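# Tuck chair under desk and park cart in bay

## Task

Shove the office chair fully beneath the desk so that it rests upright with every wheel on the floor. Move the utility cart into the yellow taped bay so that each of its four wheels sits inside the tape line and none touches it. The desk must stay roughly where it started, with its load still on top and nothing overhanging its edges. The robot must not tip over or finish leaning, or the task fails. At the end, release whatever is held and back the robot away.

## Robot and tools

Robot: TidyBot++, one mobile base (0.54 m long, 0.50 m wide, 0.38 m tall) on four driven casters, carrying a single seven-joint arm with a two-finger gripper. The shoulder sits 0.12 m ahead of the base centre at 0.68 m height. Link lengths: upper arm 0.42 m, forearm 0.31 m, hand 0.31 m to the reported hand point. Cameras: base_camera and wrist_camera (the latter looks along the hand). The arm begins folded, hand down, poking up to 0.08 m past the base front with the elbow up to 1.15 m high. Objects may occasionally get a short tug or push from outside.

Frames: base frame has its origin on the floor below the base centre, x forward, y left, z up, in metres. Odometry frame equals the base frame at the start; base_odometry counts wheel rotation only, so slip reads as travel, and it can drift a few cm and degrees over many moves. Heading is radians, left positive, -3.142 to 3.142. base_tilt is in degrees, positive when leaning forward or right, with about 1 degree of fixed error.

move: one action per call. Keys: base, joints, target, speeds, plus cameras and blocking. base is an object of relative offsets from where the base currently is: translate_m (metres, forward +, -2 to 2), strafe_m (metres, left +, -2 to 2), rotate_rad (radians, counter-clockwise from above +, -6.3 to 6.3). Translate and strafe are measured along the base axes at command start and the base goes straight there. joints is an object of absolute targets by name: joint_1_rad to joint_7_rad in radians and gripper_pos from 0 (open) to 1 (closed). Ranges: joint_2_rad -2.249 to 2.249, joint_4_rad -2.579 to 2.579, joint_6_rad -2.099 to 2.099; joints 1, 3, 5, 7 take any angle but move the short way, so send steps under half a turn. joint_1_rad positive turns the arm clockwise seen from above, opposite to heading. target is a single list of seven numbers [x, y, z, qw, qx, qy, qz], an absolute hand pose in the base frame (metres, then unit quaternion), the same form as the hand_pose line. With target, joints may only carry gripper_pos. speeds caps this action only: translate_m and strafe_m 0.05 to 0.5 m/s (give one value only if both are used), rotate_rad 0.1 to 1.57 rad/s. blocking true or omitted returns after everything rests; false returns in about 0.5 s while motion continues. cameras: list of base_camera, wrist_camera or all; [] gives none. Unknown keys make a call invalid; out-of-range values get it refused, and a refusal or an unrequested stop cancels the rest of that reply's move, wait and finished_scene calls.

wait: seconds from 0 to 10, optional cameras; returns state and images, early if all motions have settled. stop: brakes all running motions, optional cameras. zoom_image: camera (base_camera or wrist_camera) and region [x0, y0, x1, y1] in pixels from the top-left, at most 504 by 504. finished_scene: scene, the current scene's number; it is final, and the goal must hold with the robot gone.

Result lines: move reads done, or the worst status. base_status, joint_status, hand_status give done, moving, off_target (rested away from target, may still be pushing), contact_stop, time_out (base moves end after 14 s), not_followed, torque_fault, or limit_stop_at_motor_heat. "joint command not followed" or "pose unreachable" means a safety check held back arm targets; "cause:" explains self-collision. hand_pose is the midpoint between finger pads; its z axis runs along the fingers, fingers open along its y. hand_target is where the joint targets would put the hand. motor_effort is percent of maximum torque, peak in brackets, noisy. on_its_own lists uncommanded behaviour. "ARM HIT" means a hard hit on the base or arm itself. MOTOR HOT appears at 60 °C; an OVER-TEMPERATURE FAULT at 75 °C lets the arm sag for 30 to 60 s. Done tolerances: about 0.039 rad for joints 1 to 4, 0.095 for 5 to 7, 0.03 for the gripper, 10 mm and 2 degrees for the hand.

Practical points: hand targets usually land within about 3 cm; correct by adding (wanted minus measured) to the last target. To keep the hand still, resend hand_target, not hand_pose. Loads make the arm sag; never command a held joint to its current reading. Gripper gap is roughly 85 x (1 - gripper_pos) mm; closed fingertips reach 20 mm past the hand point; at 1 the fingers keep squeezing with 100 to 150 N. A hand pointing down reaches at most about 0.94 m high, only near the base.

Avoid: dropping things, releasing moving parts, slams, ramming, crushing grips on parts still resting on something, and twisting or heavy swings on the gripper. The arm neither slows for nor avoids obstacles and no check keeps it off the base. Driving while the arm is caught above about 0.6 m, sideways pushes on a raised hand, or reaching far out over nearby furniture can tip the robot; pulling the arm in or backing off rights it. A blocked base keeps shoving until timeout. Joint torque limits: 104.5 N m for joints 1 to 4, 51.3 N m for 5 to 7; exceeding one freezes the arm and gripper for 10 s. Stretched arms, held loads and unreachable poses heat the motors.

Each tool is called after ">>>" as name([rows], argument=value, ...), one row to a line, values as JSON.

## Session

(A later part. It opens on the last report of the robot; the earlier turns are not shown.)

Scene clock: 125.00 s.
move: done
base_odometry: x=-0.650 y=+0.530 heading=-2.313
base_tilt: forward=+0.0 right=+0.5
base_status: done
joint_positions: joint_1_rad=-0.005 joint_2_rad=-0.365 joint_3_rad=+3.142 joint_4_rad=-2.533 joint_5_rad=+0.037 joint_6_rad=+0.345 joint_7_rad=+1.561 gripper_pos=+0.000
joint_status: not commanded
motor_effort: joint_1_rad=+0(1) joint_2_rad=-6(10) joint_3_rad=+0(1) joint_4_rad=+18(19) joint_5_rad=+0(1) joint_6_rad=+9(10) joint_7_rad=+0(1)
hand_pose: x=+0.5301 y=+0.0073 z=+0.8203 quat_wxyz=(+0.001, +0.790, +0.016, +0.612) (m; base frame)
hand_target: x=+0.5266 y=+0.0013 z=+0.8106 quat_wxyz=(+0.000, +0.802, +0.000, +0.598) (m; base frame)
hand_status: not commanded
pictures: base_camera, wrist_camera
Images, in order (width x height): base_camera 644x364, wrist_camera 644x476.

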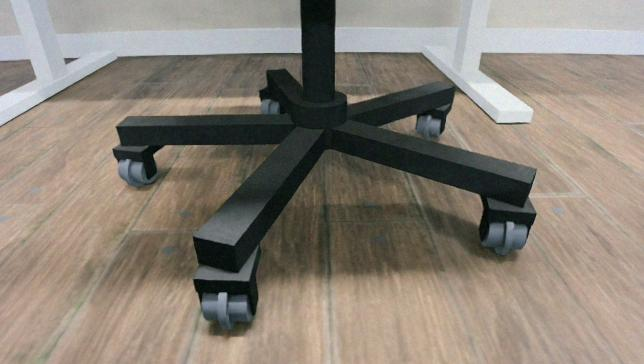

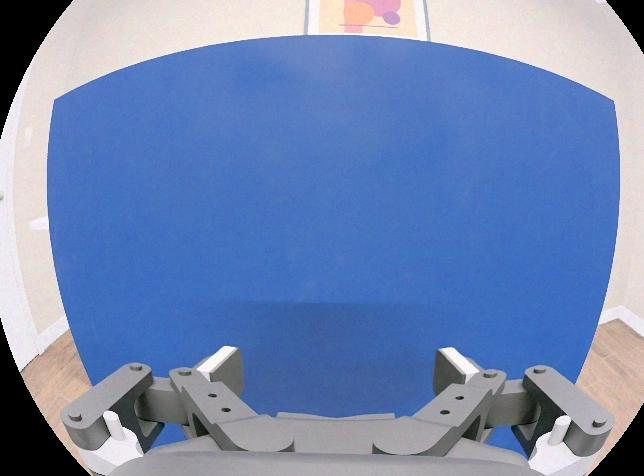

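>>> move(base={"translate_m":0.3,"strafe_m":0.09}, speeds={"translate_m":0.12})

Scene clock: 130.63 s.
move: done
base_odometry: x=-0.786 y=+0.248 heading=-2.313
base_tilt: forward=+0.1 right=+0.4
base_status: done
joint_positions: joint_1_rad=+0.003 joint_2_rad=-0.375 joint_3_rad=+3.146 joint_4_rad=-2.529 joint_5_rad=+0.028 joint_6_rad=+0.334 joint_7_rad=+1.561 gripper_pos=+0.000
joint_status: not commanded
motor_effort: joint_1_rad=+0(3) joint_2_rad=-6(8) joint_3_rad=+1(3) joint_4_rad=+18(25) joint_5_rad=+0(2) joint_6_rad=+9(12) joint_7_rad=+0(1)
hand_pose: x=+0.5289 y=+0.0011 z=+0.8234 quat_wxyz=(+0.003, +0.789, +0.006, +0.614) (m; base frame)
hand_target: x=+0.5266 y=+0.0013 z=+0.8106 quat_wxyz=(+0.000, +0.802, +0.000, +0.598) (m; base frame)
hand_status: not commanded
pictures: base_camera, wrist_camera
Images, in order (width x height): base_camera 644x364, wrist_camera 644x476.

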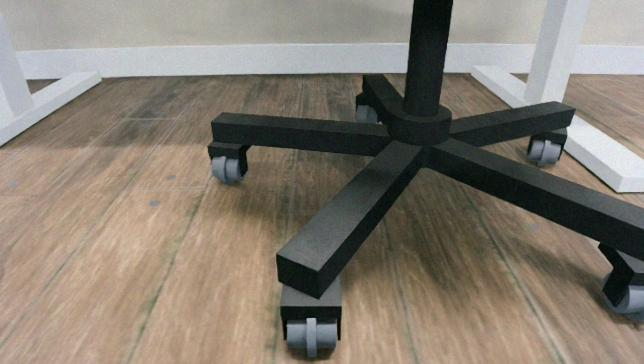

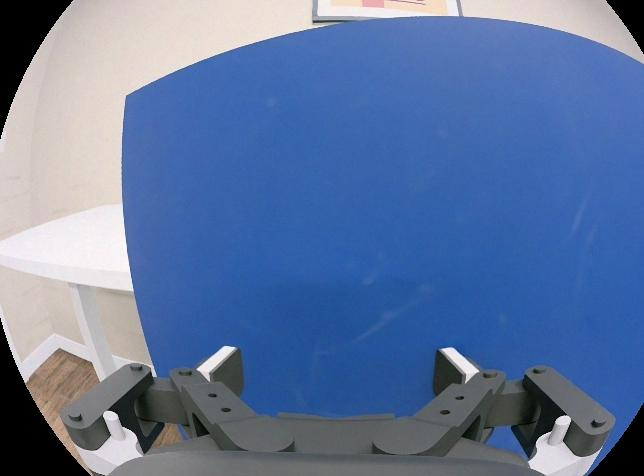

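>>> move(base={"translate_m":-0.2}, cameras=[])

>>> move(base={"strafe_m":-1.15}, joints={"joint_2_rad":-0.12,"joint_4_rad":-2.57,"joint_6_rad":1.03})

>>> move(base={"translate_m":0.65,"rotate_rad":1.57})

Scene clock: 142.53 s.
move: done
base_odometry: x=-0.651 y=+0.395 heading=-2.313
base_tilt: forward=+0.0 right=+0.5
base_status: done
joint_positions: joint_1_rad=+0.003 joint_2_rad=-0.378 joint_3_rad=+3.146 joint_4_rad=-2.529 joint_5_rad=+0.028 joint_6_rad=+0.334 joint_7_rad=+1.561 gripper_pos=+0.000
joint_status: not commanded
motor_effort: joint_1_rad=+0(1) joint_2_rad=-6(10) joint_3_rad=+0(1) joint_4_rad=+19(20) joint_5_rad=-1(1) joint_6_rad=+9(10) joint_7_rad=+0(1)
hand_pose: x=+0.5287 y=+0.0011 z=+0.8246 quat_wxyz=(+0.003, +0.789, +0.006, +0.615) (m; base frame)
hand_target: x=+0.5266 y=+0.0013 z=+0.8106 quat_wxyz=(+0.000, +0.802, +0.000, +0.598) (m; base frame)
hand_status: not commanded
pictures: none
No camera images: "cameras" was empty.

Scene clock: 145.60 s.
move: done
base_odometry: x=-1.499 y=+1.173 heading=-2.313
base_tilt: forward=+0.1 right=+0.5
base_status: done
joint_positions: joint_1_rad=+0.003 joint_2_rad=-0.134 joint_3_rad=+3.145 joint_4_rad=-2.548 joint_5_rad=+0.028 joint_6_rad=+0.961 joint_7_rad=+1.561 gripper_pos=+0.000
joint_status: all done
motor_effort: joint_1_rad=+0(2) joint_2_rad=-12(13) joint_3_rad=+0(2) joint_4_rad=+16(19) joint_5_rad=+0(2) joint_6_rad=+9(11) joint_7_rad=+0(1)
hand_pose: x=+0.5810 y=+0.0056 z=+0.9005 quat_wxyz=(-0.003, +0.664, +0.008, +0.747) (m; base frame)
hand_target: x=+0.5769 y=+0.0013 z=+0.9042 quat_wxyz=(+0.000, +0.652, +0.000, +0.758) (m; base frame)
hand_status: not commanded
pictures: base_camera, wrist_camera
Images, in order (width x height): base_camera 644x364, wrist_camera 644x476.

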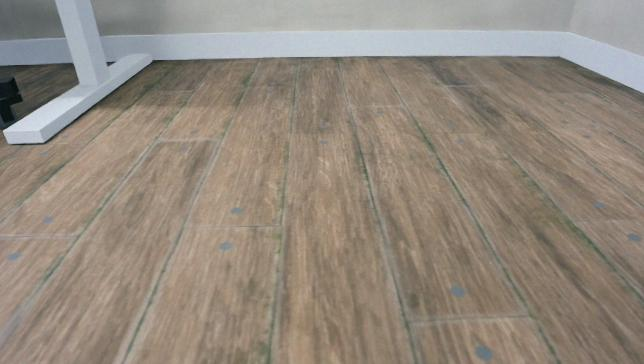

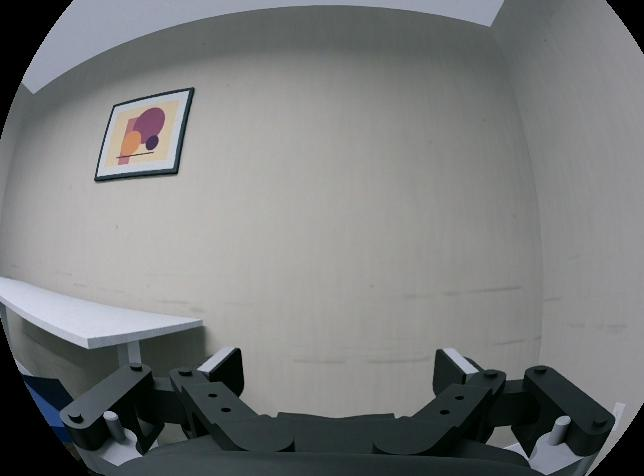

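Scene clock: 148.17 s.
move: done
base_odometry: x=-1.938 y=+0.694 heading=-0.743
base_tilt: forward=+0.1 right=+0.5
base_status: done
joint_positions: joint_1_rad=+0.003 joint_2_rad=-0.129 joint_3_rad=+3.145 joint_4_rad=-2.553 joint_5_rad=+0.028 joint_6_rad=+0.962 joint_7_rad=+1.561 gripper_pos=+0.000
joint_status: not commanded
motor_effort: joint_1_rad=+0(1) joint_2_rad=-13(14) joint_3_rad=+0(2) joint_4_rad=+15(17) joint_5_rad=-1(2) joint_6_rad=+10(10) joint_7_rad=+0(1)
hand_pose: x=+0.5810 y=+0.0057 z=+0.8964 quat_wxyz=(-0.003, +0.667, +0.008, +0.745) (m; base frame)
hand_target: x=+0.5769 y=+0.0013 z=+0.9042 quat_wxyz=(+0.000, +0.652, +0.000, +0.758) (m; base frame)
hand_status: not commanded
pictures: base_camera, wrist_camera
Images, in order (width x height): base_camera 644x364, wrist_camera 644x476.

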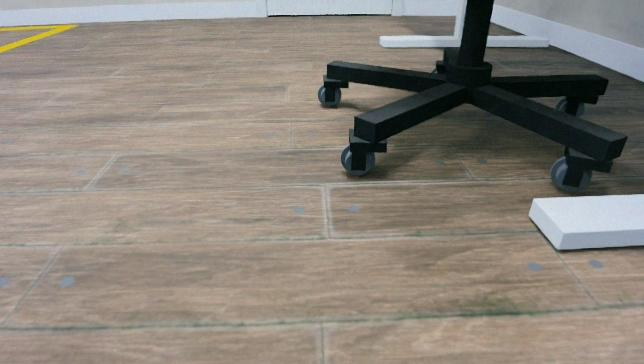

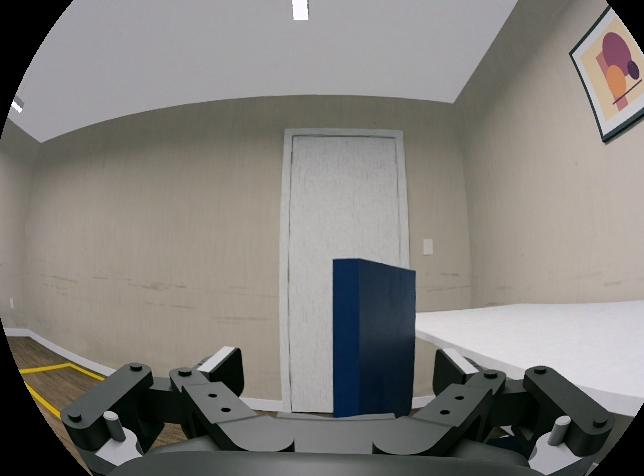

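>>> move(base={"translate_m":0.45,"strafe_m":0.35,"rotate_rad":-0.58})

Scene clock: 157.00 s.
move: done
base_odometry: x=-1.370 y=+0.647 heading=-1.324
base_tilt: forward=+0.0 right=+0.5
base_status: done
joint_positions: joint_1_rad=+0.003 joint_2_rad=-0.129 joint_3_rad=+3.144 joint_4_rad=-2.553 joint_5_rad=+0.027 joint_6_rad=+0.964 joint_7_rad=+1.561 gripper_pos=+0.000
joint_status: not commanded
motor_effort: joint_1_rad=-1(2) joint_2_rad=-12(14) joint_3_rad=+0(2) joint_4_rad=+15(16) joint_5_rad=+0(2) joint_6_rad=+10(10) joint_7_rad=+0(1)
hand_pose: x=+0.5809 y=+0.0060 z=+0.8964 quat_wxyz=(-0.004, +0.667, +0.008, +0.745) (m; base frame)
hand_target: x=+0.5769 y=+0.0013 z=+0.9042 quat_wxyz=(+0.000, +0.652, +0.000, +0.758) (m; base frame)
hand_status: not commanded
pictures: base_camera, wrist_camera
Images, in order (width x height): base_camera 644x364, wrist_camera 644x476.

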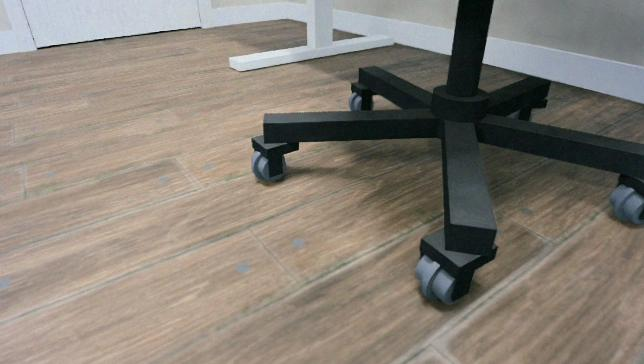

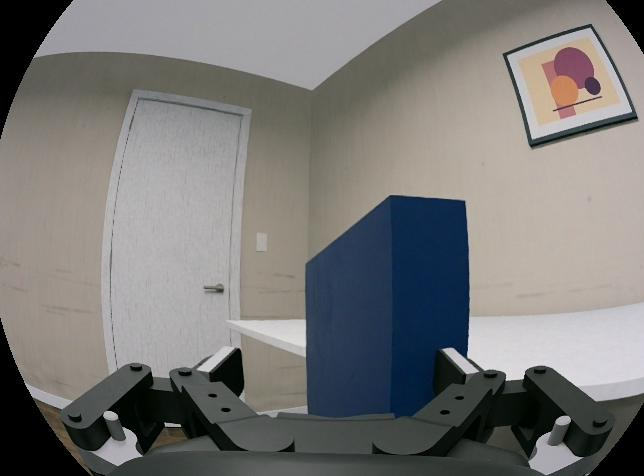

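>>> move(base={"translate_m":0.0,"strafe_m":-0.18,"rotate_rad":0.2})

Scene clock: 164.13 s.
move: done
base_odometry: x=-1.545 y=+0.603 heading=-1.123
base_tilt: forward=+0.0 right=+0.5
base_status: done
joint_positions: joint_1_rad=+0.000 joint_2_rad=-0.128 joint_3_rad=+3.143 joint_4_rad=-2.554 joint_5_rad=+0.025 joint_6_rad=+0.965 joint_7_rad=+1.561 gripper_pos=+0.000
joint_status: not commanded
motor_effort: joint_1_rad=+0(2) joint_2_rad=-12(15) joint_3_rad=+0(2) joint_4_rad=+15(16) joint_5_rad=+0(2) joint_6_rad=+9(10) joint_7_rad=+0(1)
hand_pose: x=+0.5810 y=+0.0070 z=+0.8960 quat_wxyz=(-0.005, +0.667, +0.008, +0.745) (m; base frame)
hand_target: x=+0.5769 y=+0.0013 z=+0.9042 quat_wxyz=(+0.000, +0.652, +0.000, +0.758) (m; base frame)
hand_status: not commanded
pictures: base_camera, wrist_camera
Images, in order (width x height): base_camera 644x364, wrist_camera 644x476.

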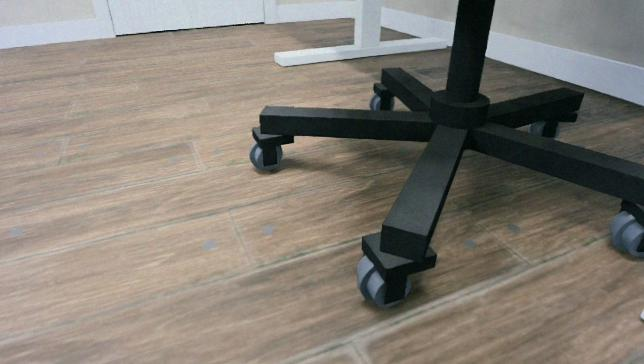

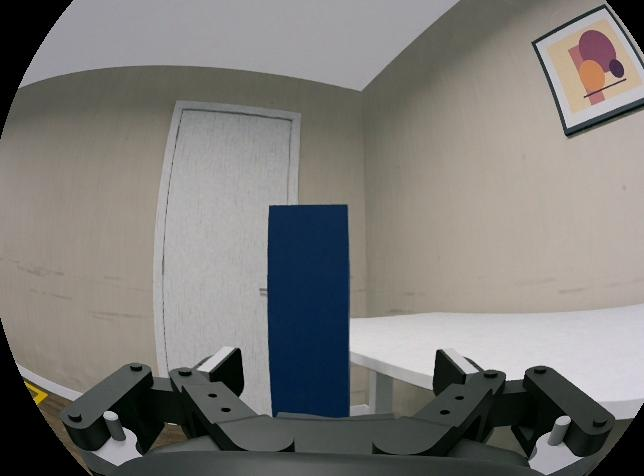

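>>> move(base={"translate_m":0.12,"strafe_m":0.02})

>>> move(joints={"gripper_pos":1})

Scene clock: 167.93 s.
move: done
base_odometry: x=-1.475 y=+0.503 heading=-1.123
base_tilt: forward=+0.0 right=+0.5
base_status: done
joint_positions: joint_1_rad=-0.006 joint_2_rad=-0.129 joint_3_rad=+3.133 joint_4_rad=-2.569 joint_5_rad=+0.025 joint_6_rad=+0.972 joint_7_rad=+1.561 gripper_pos=+0.000
joint_status: not commanded
motor_effort: joint_1_rad=+1(4) joint_2_rad=-11(15) joint_3_rad=+1(5) joint_4_rad=+16(25) joint_5_rad=-1(4) joint_6_rad=+9(10) joint_7_rad=+0(1)
hand_pose: x=+0.5770 y=+0.0147 z=+0.8910 quat_wxyz=(-0.010, +0.670, +0.014, +0.743) (m; base frame)
hand_target: x=+0.5769 y=+0.0013 z=+0.9042 quat_wxyz=(+0.000, +0.652, +0.000, +0.758) (m; base frame)
hand_status: not commanded
pictures: base_camera, wrist_camera
Images, in order (width x height): base_camera 644x364, wrist_camera 644x476.

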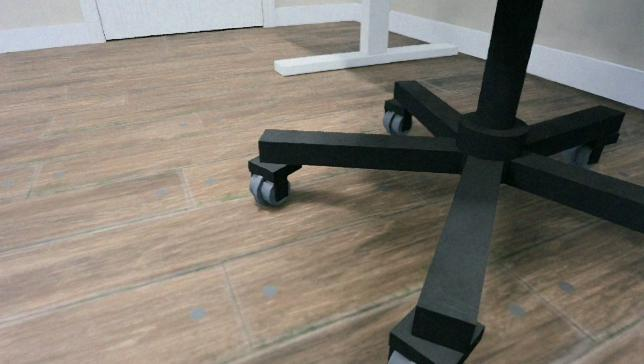

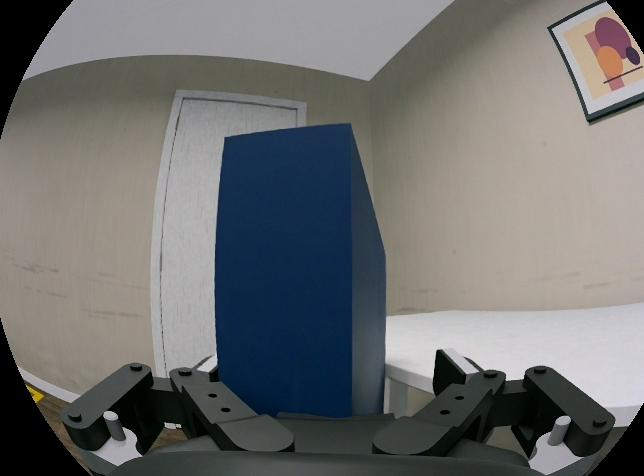

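Scene clock: 169.03 s.
move: off_target
base_odometry: x=-1.475 y=+0.503 heading=-1.123
base_tilt: forward=+0.0 right=+0.5
base_status: not commanded
joint_positions: joint_1_rad=-0.005 joint_2_rad=-0.129 joint_3_rad=+3.135 joint_4_rad=-2.574 joint_5_rad=+0.002 joint_6_rad=+0.975 joint_7_rad=+1.567 gripper_pos=+0.491
joint_status: gripper_pos off_target (ended at +0.491, target +1.000)
motor_effort: joint_1_rad=+0(7) joint_2_rad=-11(14) joint_3_rad=+2(8) joint_4_rad=+17(23) joint_5_rad=+0(8) joint_6_rad=+10(11) joint_7_rad=+0(3)
hand_pose: x=+0.5762 y=+0.0073 z=+0.8895 quat_wxyz=(-0.006, +0.670, +0.004, +0.742) (m; base frame)
hand_target: x=+0.5769 y=+0.0013 z=+0.9042 quat_wxyz=(+0.000, +0.652, +0.000, +0.758) (m; base frame)
hand_status: not commanded
pictures: base_camera, wrist_camera
Images, in order (width x height): base_camera 644x364, wrist_camera 644x476.

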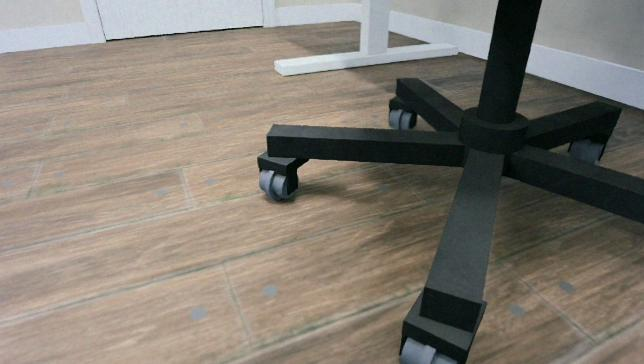

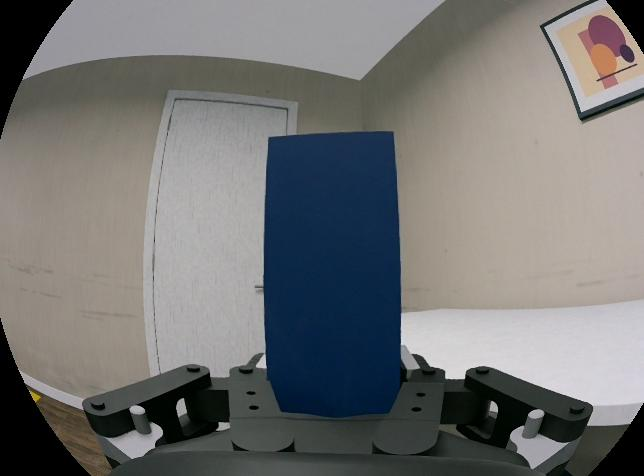

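>>> move(base={"translate_m":-0.02,"strafe_m":-0.33,"rotate_rad":0.37}, speeds={"translate_m":0.2,"rotate_rad":0.22})

Scene clock: 174.60 s.
move: done
base_odometry: x=-1.781 y=+0.378 heading=-0.752
base_tilt: forward=+0.1 right=+0.4
base_status: done
joint_positions: joint_1_rad=-0.017 joint_2_rad=-0.131 joint_3_rad=+3.121 joint_4_rad=-2.577 joint_5_rad=+0.005 joint_6_rad=+0.978 joint_7_rad=+1.569 gripper_pos=+0.524
joint_status: not commanded
on_its_own: gripper_pos moved +0.033 toward your old target +1.000
motor_effort: joint_1_rad=+5(7) joint_2_rad=-12(14) joint_3_rad=+5(8) joint_4_rad=+16(22) joint_5_rad=-4(8) joint_6_rad=+9(11) joint_7_rad=+1(3)
hand_pose: x=+0.5744 y=+0.0204 z=+0.8894 quat_wxyz=(-0.014, +0.670, +0.015, +0.742) (m; base frame)
hand_target: x=+0.5769 y=+0.0013 z=+0.9042 quat_wxyz=(+0.000, +0.652, +0.000, +0.758) (m; base frame)
hand_status: not commanded
pictures: base_camera, wrist_camera
Images, in order (width x height): base_camera 644x364, wrist_camera 644x476.

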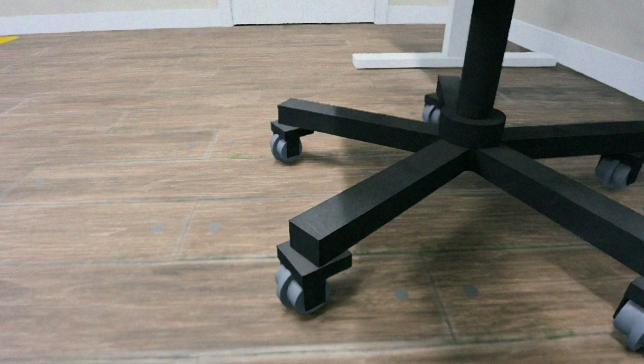

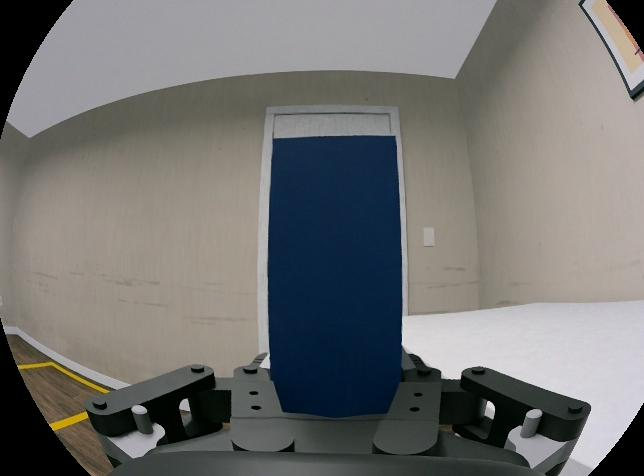

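>>> move(base={"strafe_m":-0.08}, speeds={"strafe_m":0.08})

Scene clock: 178.20 s.
move: done
base_odometry: x=-1.836 y=+0.320 heading=-0.752
base_tilt: forward=+0.1 right=+0.5
base_status: done
joint_positions: joint_1_rad=-0.028 joint_2_rad=-0.125 joint_3_rad=+3.110 joint_4_rad=-2.572 joint_5_rad=+0.014 joint_6_rad=+0.979 joint_7_rad=+1.569 gripper_pos=+0.536
joint_status: not commanded
motor_effort: joint_1_rad=+4(9) joint_2_rad=-14(14) joint_3_rad=+4(10) joint_4_rad=+16(19) joint_5_rad=-5(9) joint_6_rad=+10(11) joint_7_rad=-1(3)
hand_pose: x=+0.5760 y=+0.0332 z=+0.8896 quat_wxyz=(-0.023, +0.669, +0.028, +0.742) (m; base frame)
hand_target: x=+0.5769 y=+0.0013 z=+0.9042 quat_wxyz=(+0.000, +0.652, +0.000, +0.758) (m; base frame)
hand_status: not commanded
pictures: base_camera, wrist_camera
Images, in order (width x height): base_camera 644x364, wrist_camera 644x476.

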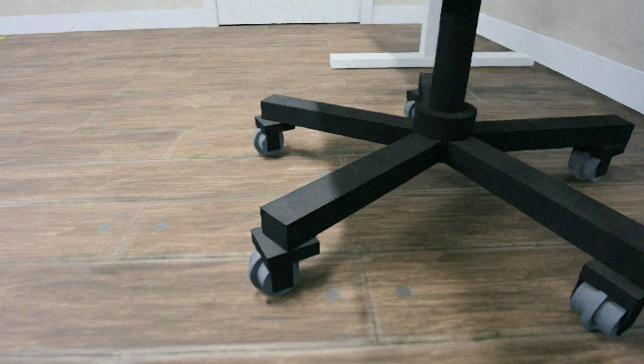

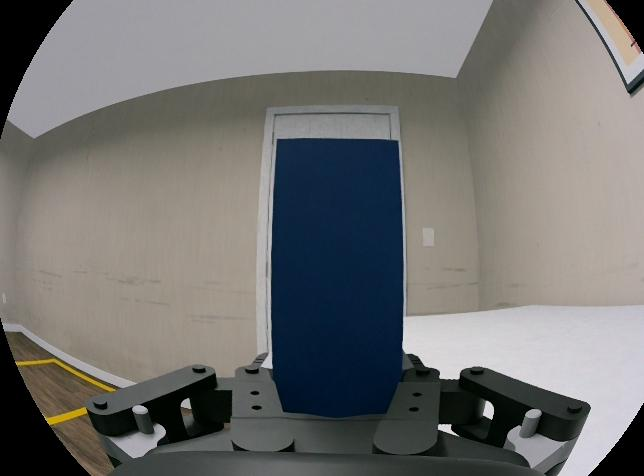

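>>> move(base={"strafe_m":-0.1}, speeds={"strafe_m":0.08})

Scene clock: 183.57 s.
move: done
base_odometry: x=-1.904 y=+0.247 heading=-0.752
base_tilt: forward=+0.1 right=+0.5
base_status: done
joint_positions: joint_1_rad=-0.067 joint_2_rad=-0.117 joint_3_rad=+3.063 joint_4_rad=-2.564 joint_5_rad=+0.039 joint_6_rad=+0.979 joint_7_rad=+1.567 gripper_pos=+0.547
joint_status: not commanded
motor_effort: joint_1_rad=+14(16) joint_2_rad=-15(17) joint_3_rad=+15(18) joint_4_rad=+15(19) joint_5_rad=-11(13) joint_6_rad=+11(11) joint_7_rad=+3(4)
hand_pose: x=+0.5727 y=+0.0802 z=+0.8896 quat_wxyz=(-0.055, +0.666, +0.070, +0.740) (m; base frame)
hand_target: x=+0.5769 y=+0.0013 z=+0.9042 quat_wxyz=(+0.000, +0.652, +0.000, +0.758) (m; base frame)
hand_status: not commanded
pictures: base_camera, wrist_camera
Images, in order (width x height): base_camera 644x364, wrist_camera 644x476.

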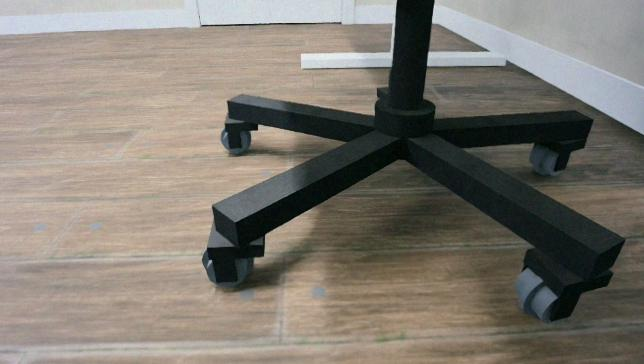

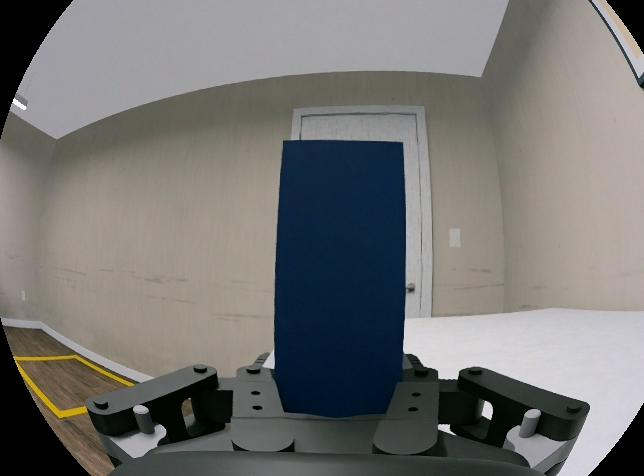

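>>> move(base={"strafe_m":0.07}, cameras=[])

>>> move(joints={"gripper_pos":0}, cameras=[])

>>> move(base={"translate_m":-0.25})

>>> move(base={"strafe_m":0.8}, cameras=[])

>>> move(base={"rotate_rad":1.2,"strafe_m":0.1}, joints={"joint_6_rad":0.7})

Scene clock: 188.83 s.
move: done
base_odometry: x=-1.856 y=+0.298 heading=-0.752
base_tilt: forward=+0.0 right=+0.5
base_status: done
joint_positions: joint_1_rad=-0.014 joint_2_rad=-0.109 joint_3_rad=+3.124 joint_4_rad=-2.559 joint_5_rad=+0.036 joint_6_rad=+0.980 joint_7_rad=+1.568 gripper_pos=+0.555
joint_status: not commanded
motor_effort: joint_1_rad=+2(13) joint_2_rad=-16(19) joint_3_rad=+3(15) joint_4_rad=+14(18) joint_5_rad=-5(11) joint_6_rad=+11(12) joint_7_rad=-3(3)
hand_pose: x=+0.5825 y=+0.0255 z=+0.8895 quat_wxyz=(-0.015, +0.670, +0.028, +0.742) (m; base frame)
hand_target: x=+0.5769 y=+0.0013 z=+0.9042 quat_wxyz=(+0.000, +0.652, +0.000, +0.758) (m; base frame)
hand_status: not commanded
pictures: none
No camera images: "cameras" was empty.

Scene clock: 189.93 s.
move: done
base_odometry: x=-1.856 y=+0.298 heading=-0.752
base_tilt: forward=+0.0 right=+0.5
base_status: not commanded
joint_positions: joint_1_rad=-0.007 joint_2_rad=-0.113 joint_3_rad=+3.134 joint_4_rad=-2.559 joint_5_rad=+0.017 joint_6_rad=+0.980 joint_7_rad=+1.568 gripper_pos=+0.000
joint_status: all done
motor_effort: joint_1_rad=+0(3) joint_2_rad=-13(16) joint_3_rad=+0(3) joint_4_rad=+15(16) joint_5_rad=+0(6) joint_6_rad=+9(11) joint_7_rad=+0(3)
hand_pose: x=+0.5825 y=+0.0125 z=+0.8910 quat_wxyz=(-0.007, +0.669, +0.012, +0.743) (m; base frame)
hand_target: x=+0.5769 y=+0.0013 z=+0.9042 quat_wxyz=(+0.000, +0.652, +0.000, +0.758) (m; base frame)
hand_status: not commanded
pictures: none
No camera images: "cameras" was empty.

Scene clock: 191.50 s.
move: done
base_odometry: x=-2.039 y=+0.469 heading=-0.751
base_tilt: forward=+0.0 right=+0.5
base_status: done
joint_positions: joint_1_rad=-0.007 joint_2_rad=-0.124 joint_3_rad=+3.134 joint_4_rad=-2.561 joint_5_rad=+0.017 joint_6_rad=+0.980 joint_7_rad=+1.568 gripper_pos=+0.000
joint_status: not commanded
motor_effort: joint_1_rad=+0(1) joint_2_rad=-12(16) joint_3_rad=+0(0) joint_4_rad=+16(17) joint_5_rad=+1(1) joint_6_rad=+9(10) joint_7_rad=+0(1)
hand_pose: x=+0.5797 y=+0.0125 z=+0.8951 quat_wxyz=(-0.007, +0.666, +0.012, +0.746) (m; base frame)
hand_target: x=+0.5769 y=+0.0013 z=+0.9042 quat_wxyz=(+0.000, +0.652, +0.000, +0.758) (m; base frame)
hand_status: not commanded
pictures: base_camera, wrist_camera
Images, in order (width x height): base_camera 644x364, wrist_camera 644x476.

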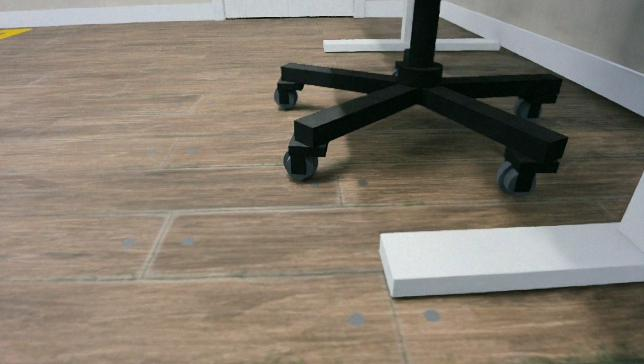

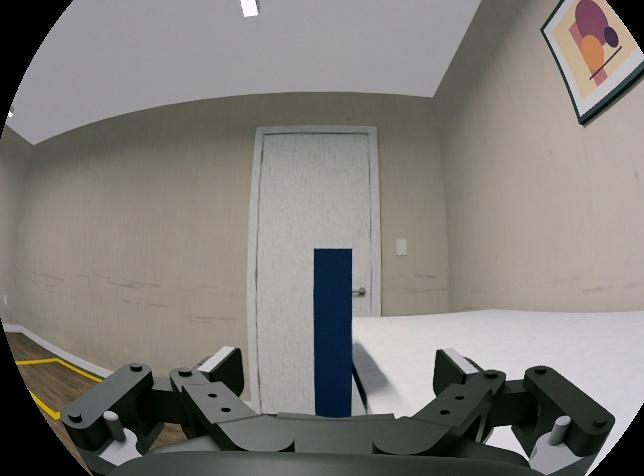

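Scene clock: 194.03 s.
move: done
base_odometry: x=-1.493 y=+1.054 heading=-0.751
base_tilt: forward=+0.1 right=+0.5
base_status: done
joint_positions: joint_1_rad=-0.006 joint_2_rad=-0.124 joint_3_rad=+3.137 joint_4_rad=-2.561 joint_5_rad=+0.017 joint_6_rad=+0.980 joint_7_rad=+1.568 gripper_pos=+0.000
joint_status: not commanded
motor_effort: joint_1_rad=+0(2) joint_2_rad=-12(14) joint_3_rad=+0(2) joint_4_rad=+15(16) joint_5_rad=+0(2) joint_6_rad=+9(10) joint_7_rad=+0(1)
hand_pose: x=+0.5797 y=+0.0109 z=+0.8951 quat_wxyz=(-0.006, +0.666, +0.011, +0.746) (m; base frame)
hand_target: x=+0.5769 y=+0.0013 z=+0.9042 quat_wxyz=(+0.000, +0.652, +0.000, +0.758) (m; base frame)
hand_status: not commanded
pictures: none
No camera images: "cameras" was empty.

Scene clock: 196.10 s.
move: done
base_odometry: x=-1.424 y=+1.127 heading=+0.448
base_tilt: forward=+0.0 right=+0.5
base_status: done
joint_positions: joint_1_rad=-0.001 joint_2_rad=-0.120 joint_3_rad=+3.140 joint_4_rad=-2.564 joint_5_rad=+0.017 joint_6_rad=+0.716 joint_7_rad=+1.568 gripper_pos=+0.000
joint_status: all done
motor_effort: joint_1_rad=+0(2) joint_2_rad=-13(15) joint_3_rad=+0(3) joint_4_rad=+15(17) joint_5_rad=+0(2) joint_6_rad=+9(11) joint_7_rad=+0(1)
hand_pose: x=+0.5779 y=+0.0060 z=+0.8098 quat_wxyz=(-0.002, +0.760, +0.008, +0.649) (m; base frame)
hand_target: x=+0.5754 y=+0.0013 z=+0.8019 quat_wxyz=(+0.000, +0.768, +0.000, +0.641) (m; base frame)
hand_status: not commanded
pictures: base_camera, wrist_camera
Images, in order (width x height): base_camera 644x364, wrist_camera 644x476.

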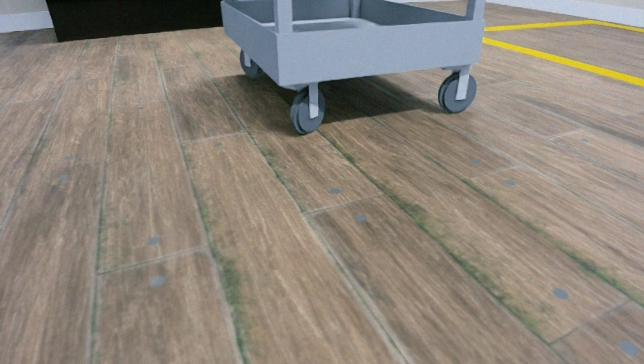

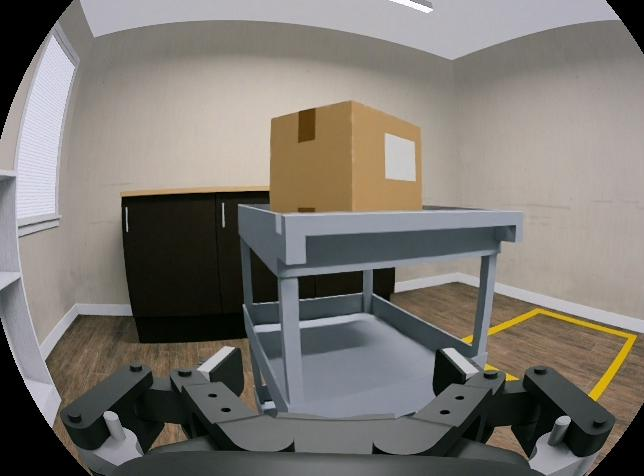

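>>> move(joints={"joint_1_rad":3.1,"joint_2_rad":-0.37,"joint_4_rad":-2.53,"joint_6_rad":-0.85}, cameras=[])

>>> move(base={"translate_m":1.249,"strafe_m":0.754,"rotate_rad":-1.193})

Scene clock: 210.23 s.
move: done
base_odometry: x=-1.424 y=+1.127 heading=+0.448
base_tilt: forward=+0.0 right=+0.5
base_status: not commanded
joint_positions: joint_1_rad=+3.086 joint_2_rad=-0.352 joint_3_rad=+3.140 joint_4_rad=-2.541 joint_5_rad=+0.017 joint_6_rad=-0.789 joint_7_rad=+1.568 gripper_pos=+0.000
joint_status: all done
motor_effort: joint_1_rad=+0(1) joint_2_rad=-2(13) joint_3_rad=+0(1) joint_4_rad=+13(16) joint_5_rad=+2(2) joint_6_rad=+3(10) joint_7_rad=+0(1)
hand_pose: x=-0.0427 y=-0.0067 z=+0.5875 quat_wxyz=(+0.082, +0.032, -0.996, -0.004) (m; base frame)
hand_target: x=-0.0309 y=-0.0076 z=+0.5908 quat_wxyz=(+0.066, +0.020, -0.998, +0.001) (m; base frame)
hand_status: not commanded
pictures: none
No camera images: "cameras" was empty.

Scene clock: 214.53 s.
move: done
base_odometry: x=-0.626 y=+2.348 heading=-0.746
base_tilt: forward=+0.1 right=+0.5
base_status: done
joint_positions: joint_1_rad=+3.088 joint_2_rad=-0.357 joint_3_rad=+3.140 joint_4_rad=-2.535 joint_5_rad=+0.017 joint_6_rad=-0.794 joint_7_rad=+1.568 gripper_pos=+0.000
joint_status: not commanded
motor_effort: joint_1_rad=+0(1) joint_2_rad=-2(5) joint_3_rad=+0(1) joint_4_rad=+14(15) joint_5_rad=+1(2) joint_6_rad=+3(3) joint_7_rad=+0(1)
hand_pose: x=-0.0446 y=-0.0065 z=+0.5899 quat_wxyz=(+0.085, +0.031, -0.996, -0.004) (m; base frame)
hand_target: x=-0.0309 y=-0.0076 z=+0.5908 quat_wxyz=(+0.066, +0.020, -0.998, +0.001) (m; base frame)
hand_status: not commanded
pictures: base_camera, wrist_camera
Images, in order (width x height): base_camera 644x364, wrist_camera 644x476.

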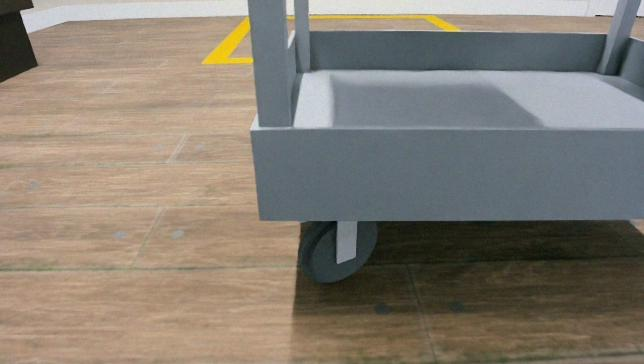

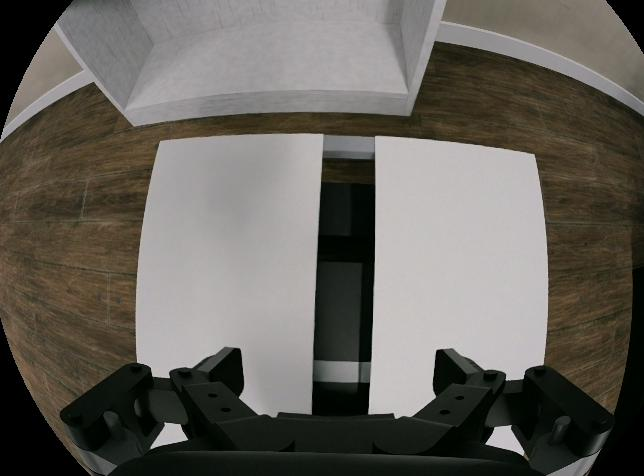

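>>> move(base={"strafe_m":-0.32})

Scene clock: 224.90 s.
move: done
base_odometry: x=-0.843 y=+2.113 heading=-0.746
base_tilt: forward=+0.0 right=+0.5
base_status: done
joint_positions: joint_1_rad=+3.088 joint_2_rad=-0.359 joint_3_rad=+3.140 joint_4_rad=-2.534 joint_5_rad=+0.017 joint_6_rad=-0.796 joint_7_rad=+1.568 gripper_pos=+0.000
joint_status: not commanded
motor_effort: joint_1_rad=+0(1) joint_2_rad=-2(4) joint_3_rad=+0(1) joint_4_rad=+14(15) joint_5_rad=+0(1) joint_6_rad=+3(3) joint_7_rad=+0(1)
hand_pose: x=-0.0443 y=-0.0065 z=+0.5902 quat_wxyz=(+0.085, +0.031, -0.996, -0.004) (m; base frame)
hand_target: x=-0.0309 y=-0.0076 z=+0.5908 quat_wxyz=(+0.066, +0.020, -0.998, +0.001) (m; base frame)
hand_status: not commanded
pictures: base_camera, wrist_camera
Images, in order (width x height): base_camera 644x364, wrist_camera 644x476.

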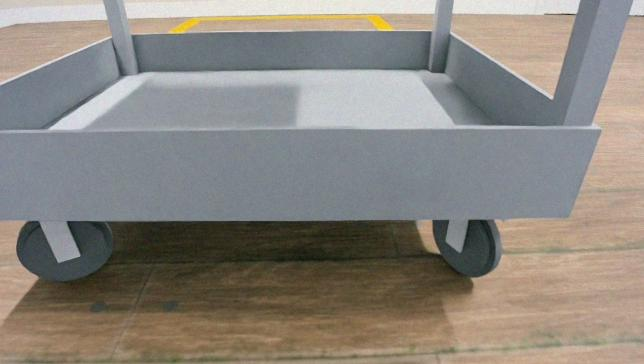

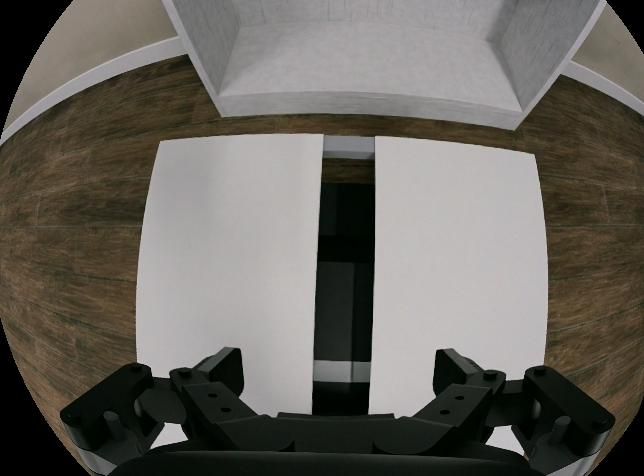

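>>> move(base={"translate_m":0.15,"strafe_m":0.05}, cameras=[])

>>> move(base={"translate_m":0.9,"strafe_m":0.15}, speeds={"translate_m":0.15})

Scene clock: 231.53 s.
move: done
base_odometry: x=-0.699 y=+2.047 heading=-0.746
base_tilt: forward=+0.1 right=+0.5
base_status: done
joint_positions: joint_1_rad=+3.088 joint_2_rad=-0.366 joint_3_rad=+3.140 joint_4_rad=-2.533 joint_5_rad=+0.017 joint_6_rad=-0.801 joint_7_rad=+1.568 gripper_pos=+0.000
joint_status: not commanded
motor_effort: joint_1_rad=-1(1) joint_2_rad=-2(5) joint_3_rad=+0(1) joint_4_rad=+14(16) joint_5_rad=+0(1) joint_6_rad=+3(4) joint_7_rad=+0(1)
hand_pose: x=-0.0439 y=-0.0065 z=+0.5914 quat_wxyz=(+0.086, +0.031, -0.996, -0.004) (m; base frame)
hand_target: x=-0.0309 y=-0.0076 z=+0.5908 quat_wxyz=(+0.066, +0.020, -0.998, +0.001) (m; base frame)
hand_status: not commanded
pictures: none
No camera images: "cameras" was empty.

Scene clock: 238.20 s.
move: done
base_odometry: x=+0.064 y=+1.547 heading=-0.747
base_tilt: forward=+0.0 right=+0.5
base_status: done
joint_positions: joint_1_rad=+3.088 joint_2_rad=-0.364 joint_3_rad=+3.140 joint_4_rad=-2.531 joint_5_rad=+0.017 joint_6_rad=-0.803 joint_7_rad=+1.568 gripper_pos=+0.000
joint_status: not commanded
motor_effort: joint_1_rad=+0(1) joint_2_rad=-3(7) joint_3_rad=+0(1) joint_4_rad=+14(15) joint_5_rad=+0(1) joint_6_rad=+3(4) joint_7_rad=-1(1)
hand_pose: x=-0.0443 y=-0.0064 z=+0.5917 quat_wxyz=(+0.086, +0.031, -0.996, -0.004) (m; base frame)
hand_target: x=-0.0309 y=-0.0076 z=+0.5908 quat_wxyz=(+0.066, +0.020, -0.998, +0.001) (m; base frame)
hand_status: not commanded
pictures: base_camera, wrist_camera
Images, in order (width x height): base_camera 644x364, wrist_camera 644x476.

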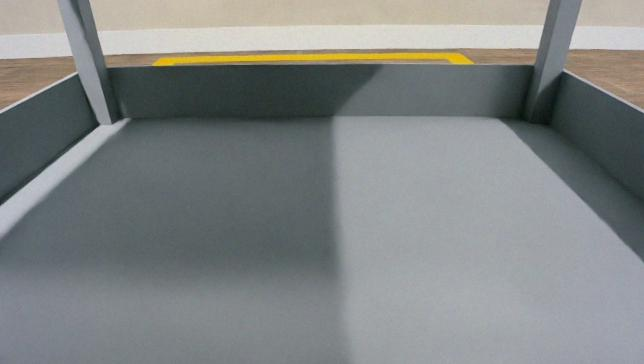

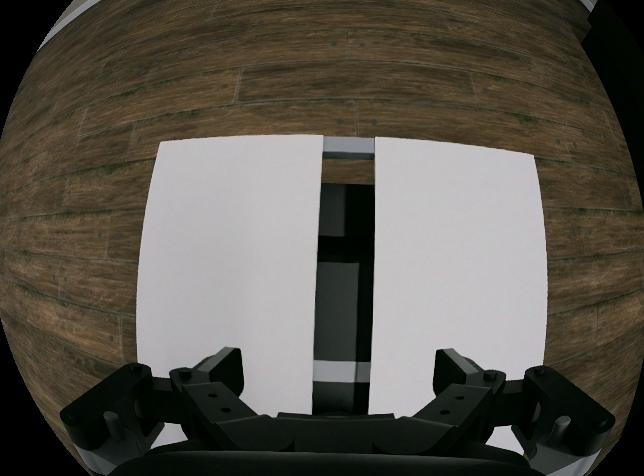

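>>> move(base={"translate_m":0.8}, speeds={"translate_m":0.13})

>>> move(base={"translate_m":-0.6})

Scene clock: 253.13 s.
move: done
base_odometry: x=+0.650 y=+1.004 heading=-0.747
base_tilt: forward=+0.0 right=+0.4
base_status: done
joint_positions: joint_1_rad=+3.088 joint_2_rad=-0.365 joint_3_rad=+3.140 joint_4_rad=-2.530 joint_5_rad=+0.017 joint_6_rad=-0.805 joint_7_rad=+1.568 gripper_pos=+0.000
joint_status: not commanded
motor_effort: joint_1_rad=+0(1) joint_2_rad=-3(5) joint_3_rad=+0(1) joint_4_rad=+14(16) joint_5_rad=+1(1) joint_6_rad=+3(4) joint_7_rad=+0(1)
hand_pose: x=-0.0443 y=-0.0064 z=+0.5921 quat_wxyz=(+0.086, +0.031, -0.996, -0.004) (m; base frame)
hand_target: x=-0.0309 y=-0.0076 z=+0.5908 quat_wxyz=(+0.066, +0.020, -0.998, +0.001) (m; base frame)
hand_status: not commanded
pictures: base_camera, wrist_camera
Images, in order (width x height): base_camera 644x364, wrist_camera 644x476.

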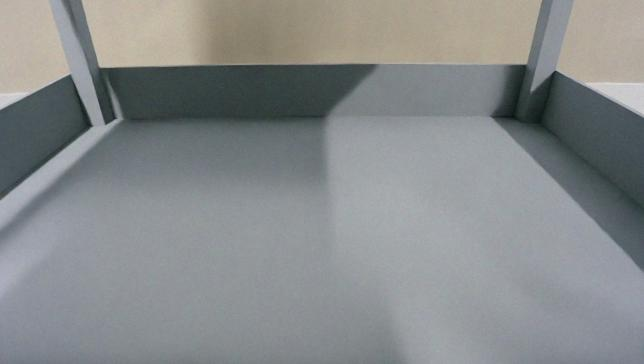

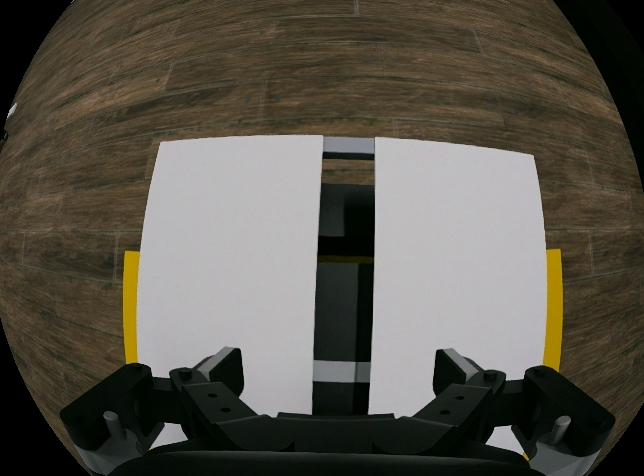

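Scene clock: 255.47 s.
move: done
base_odometry: x=+0.210 y=+1.412 heading=-0.747
base_tilt: forward=+0.0 right=+0.5
base_status: done
joint_positions: joint_1_rad=+3.088 joint_2_rad=-0.367 joint_3_rad=+3.140 joint_4_rad=-2.526 joint_5_rad=+0.017 joint_6_rad=-0.806 joint_7_rad=+1.568 gripper_pos=+0.000
joint_status: not commanded
motor_effort: joint_1_rad=+0(1) joint_2_rad=-2(6) joint_3_rad=+0(2) joint_4_rad=+14(16) joint_5_rad=+1(2) joint_6_rad=+3(4) joint_7_rad=+0(1)
hand_pose: x=-0.0459 y=-0.0065 z=+0.5935 quat_wxyz=(+0.088, +0.031, -0.996, -0.004) (m; base frame)
hand_target: x=-0.0309 y=-0.0076 z=+0.5908 quat_wxyz=(+0.066, +0.020, -0.998, +0.001) (m; base frame)
hand_status: not commanded
pictures: base_camera, wrist_camera
Images, in order (width x height): base_camera 644x364, wrist_camera 644x476.

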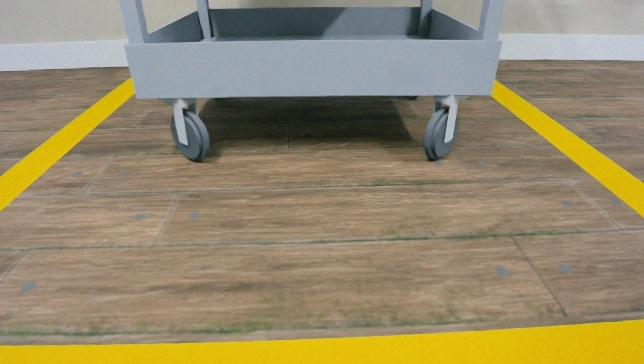

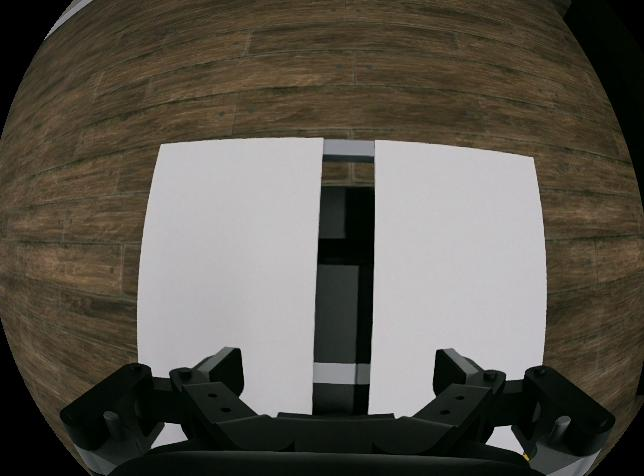

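>>> zoom_image(camera="base_camera", region=[100, 60, 540, 180])

>>> move(base={"strafe_m":-0.95})

>>> move(base={"rotate_rad":0.75})

Scaled by 1.145.

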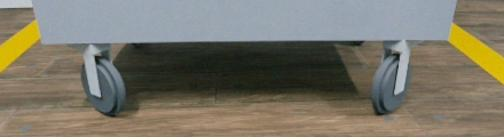

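Scene clock: 261.40 s.
move: done
base_odometry: x=-0.436 y=+0.715 heading=-0.747
base_tilt: forward=+0.0 right=+0.5
base_status: done
joint_positions: joint_1_rad=+3.089 joint_2_rad=-0.367 joint_3_rad=+3.140 joint_4_rad=-2.526 joint_5_rad=+0.017 joint_6_rad=-0.806 joint_7_rad=+1.568 gripper_pos=+0.000
joint_status: not commanded
motor_effort: joint_1_rad=+0(1) joint_2_rad=-2(3) joint_3_rad=+0(1) joint_4_rad=+14(15) joint_5_rad=+0(2) joint_6_rad=+3(3) joint_7_rad=+0(1)
hand_pose: x=-0.0459 y=-0.0065 z=+0.5935 quat_wxyz=(+0.088, +0.031, -0.996, -0.004) (m; base frame)
hand_target: x=-0.0309 y=-0.0076 z=+0.5908 quat_wxyz=(+0.066, +0.020, -0.998, +0.001) (m; base frame)
hand_status: not commanded
pictures: base_camera, wrist_camera
Images, in order (width x height): base_camera 644x364, wrist_camera 644x476.

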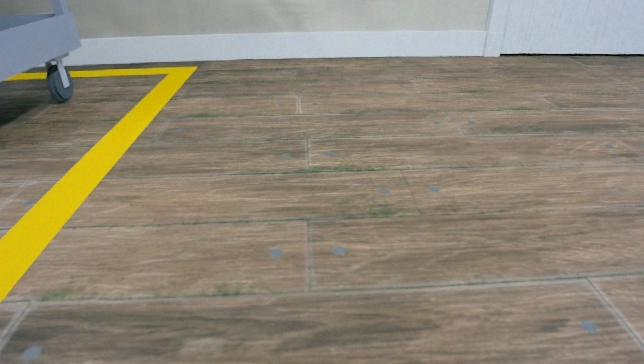

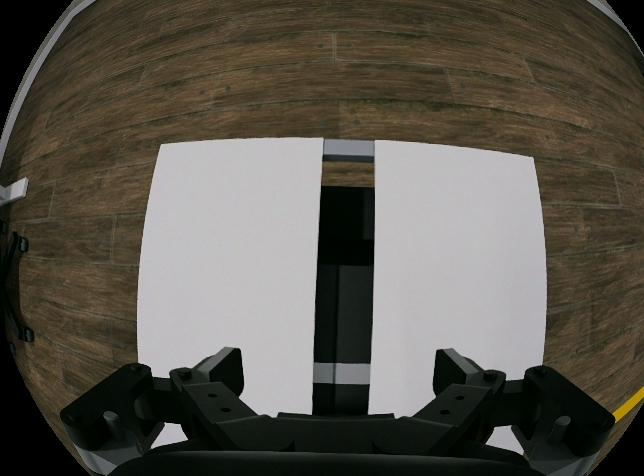

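Scene clock: 263.07 s.
move: done
base_odometry: x=-0.436 y=+0.715 heading=+0.002
base_tilt: forward=+0.0 right=+0.4
base_status: done
joint_positions: joint_1_rad=+3.089 joint_2_rad=-0.367 joint_3_rad=+3.140 joint_4_rad=-2.526 joint_5_rad=+0.017 joint_6_rad=-0.806 joint_7_rad=+1.568 gripper_pos=+0.000
joint_status: not commanded
motor_effort: joint_1_rad=+0(1) joint_2_rad=-2(3) joint_3_rad=+0(1) joint_4_rad=+14(15) joint_5_rad=+0(1) joint_6_rad=+3(3) joint_7_rad=+0(1)
hand_pose: x=-0.0459 y=-0.0064 z=+0.5935 quat_wxyz=(+0.088, +0.031, -0.996, -0.004) (m; base frame)
hand_target: x=-0.0309 y=-0.0076 z=+0.5908 quat_wxyz=(+0.066, +0.020, -0.998, +0.001) (m; base frame)
hand_status: not commanded
pictures: base_camera, wrist_camera
Images, in order (width x height): base_camera 644x364, wrist_camera 644x476.

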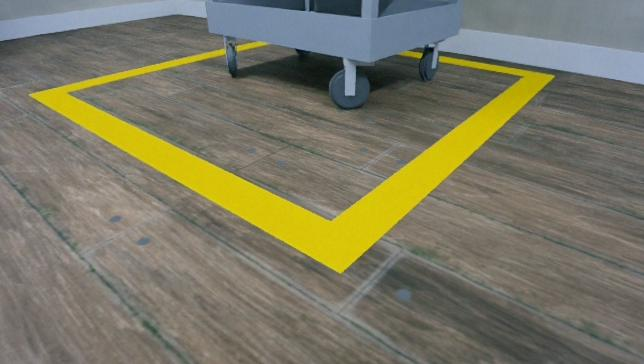

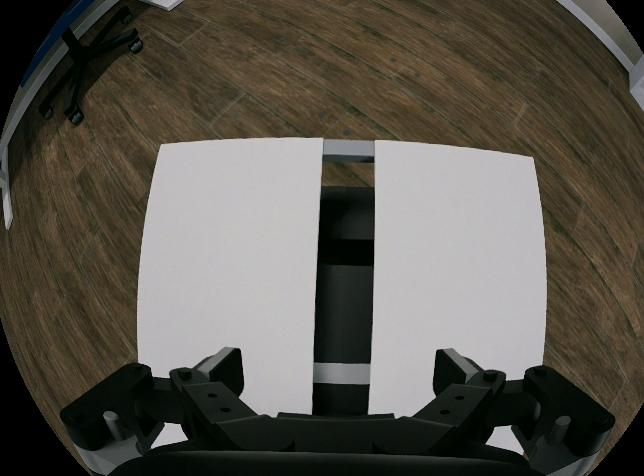

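>>> finished_scene(scene=2)

The scene is finished: the task was done.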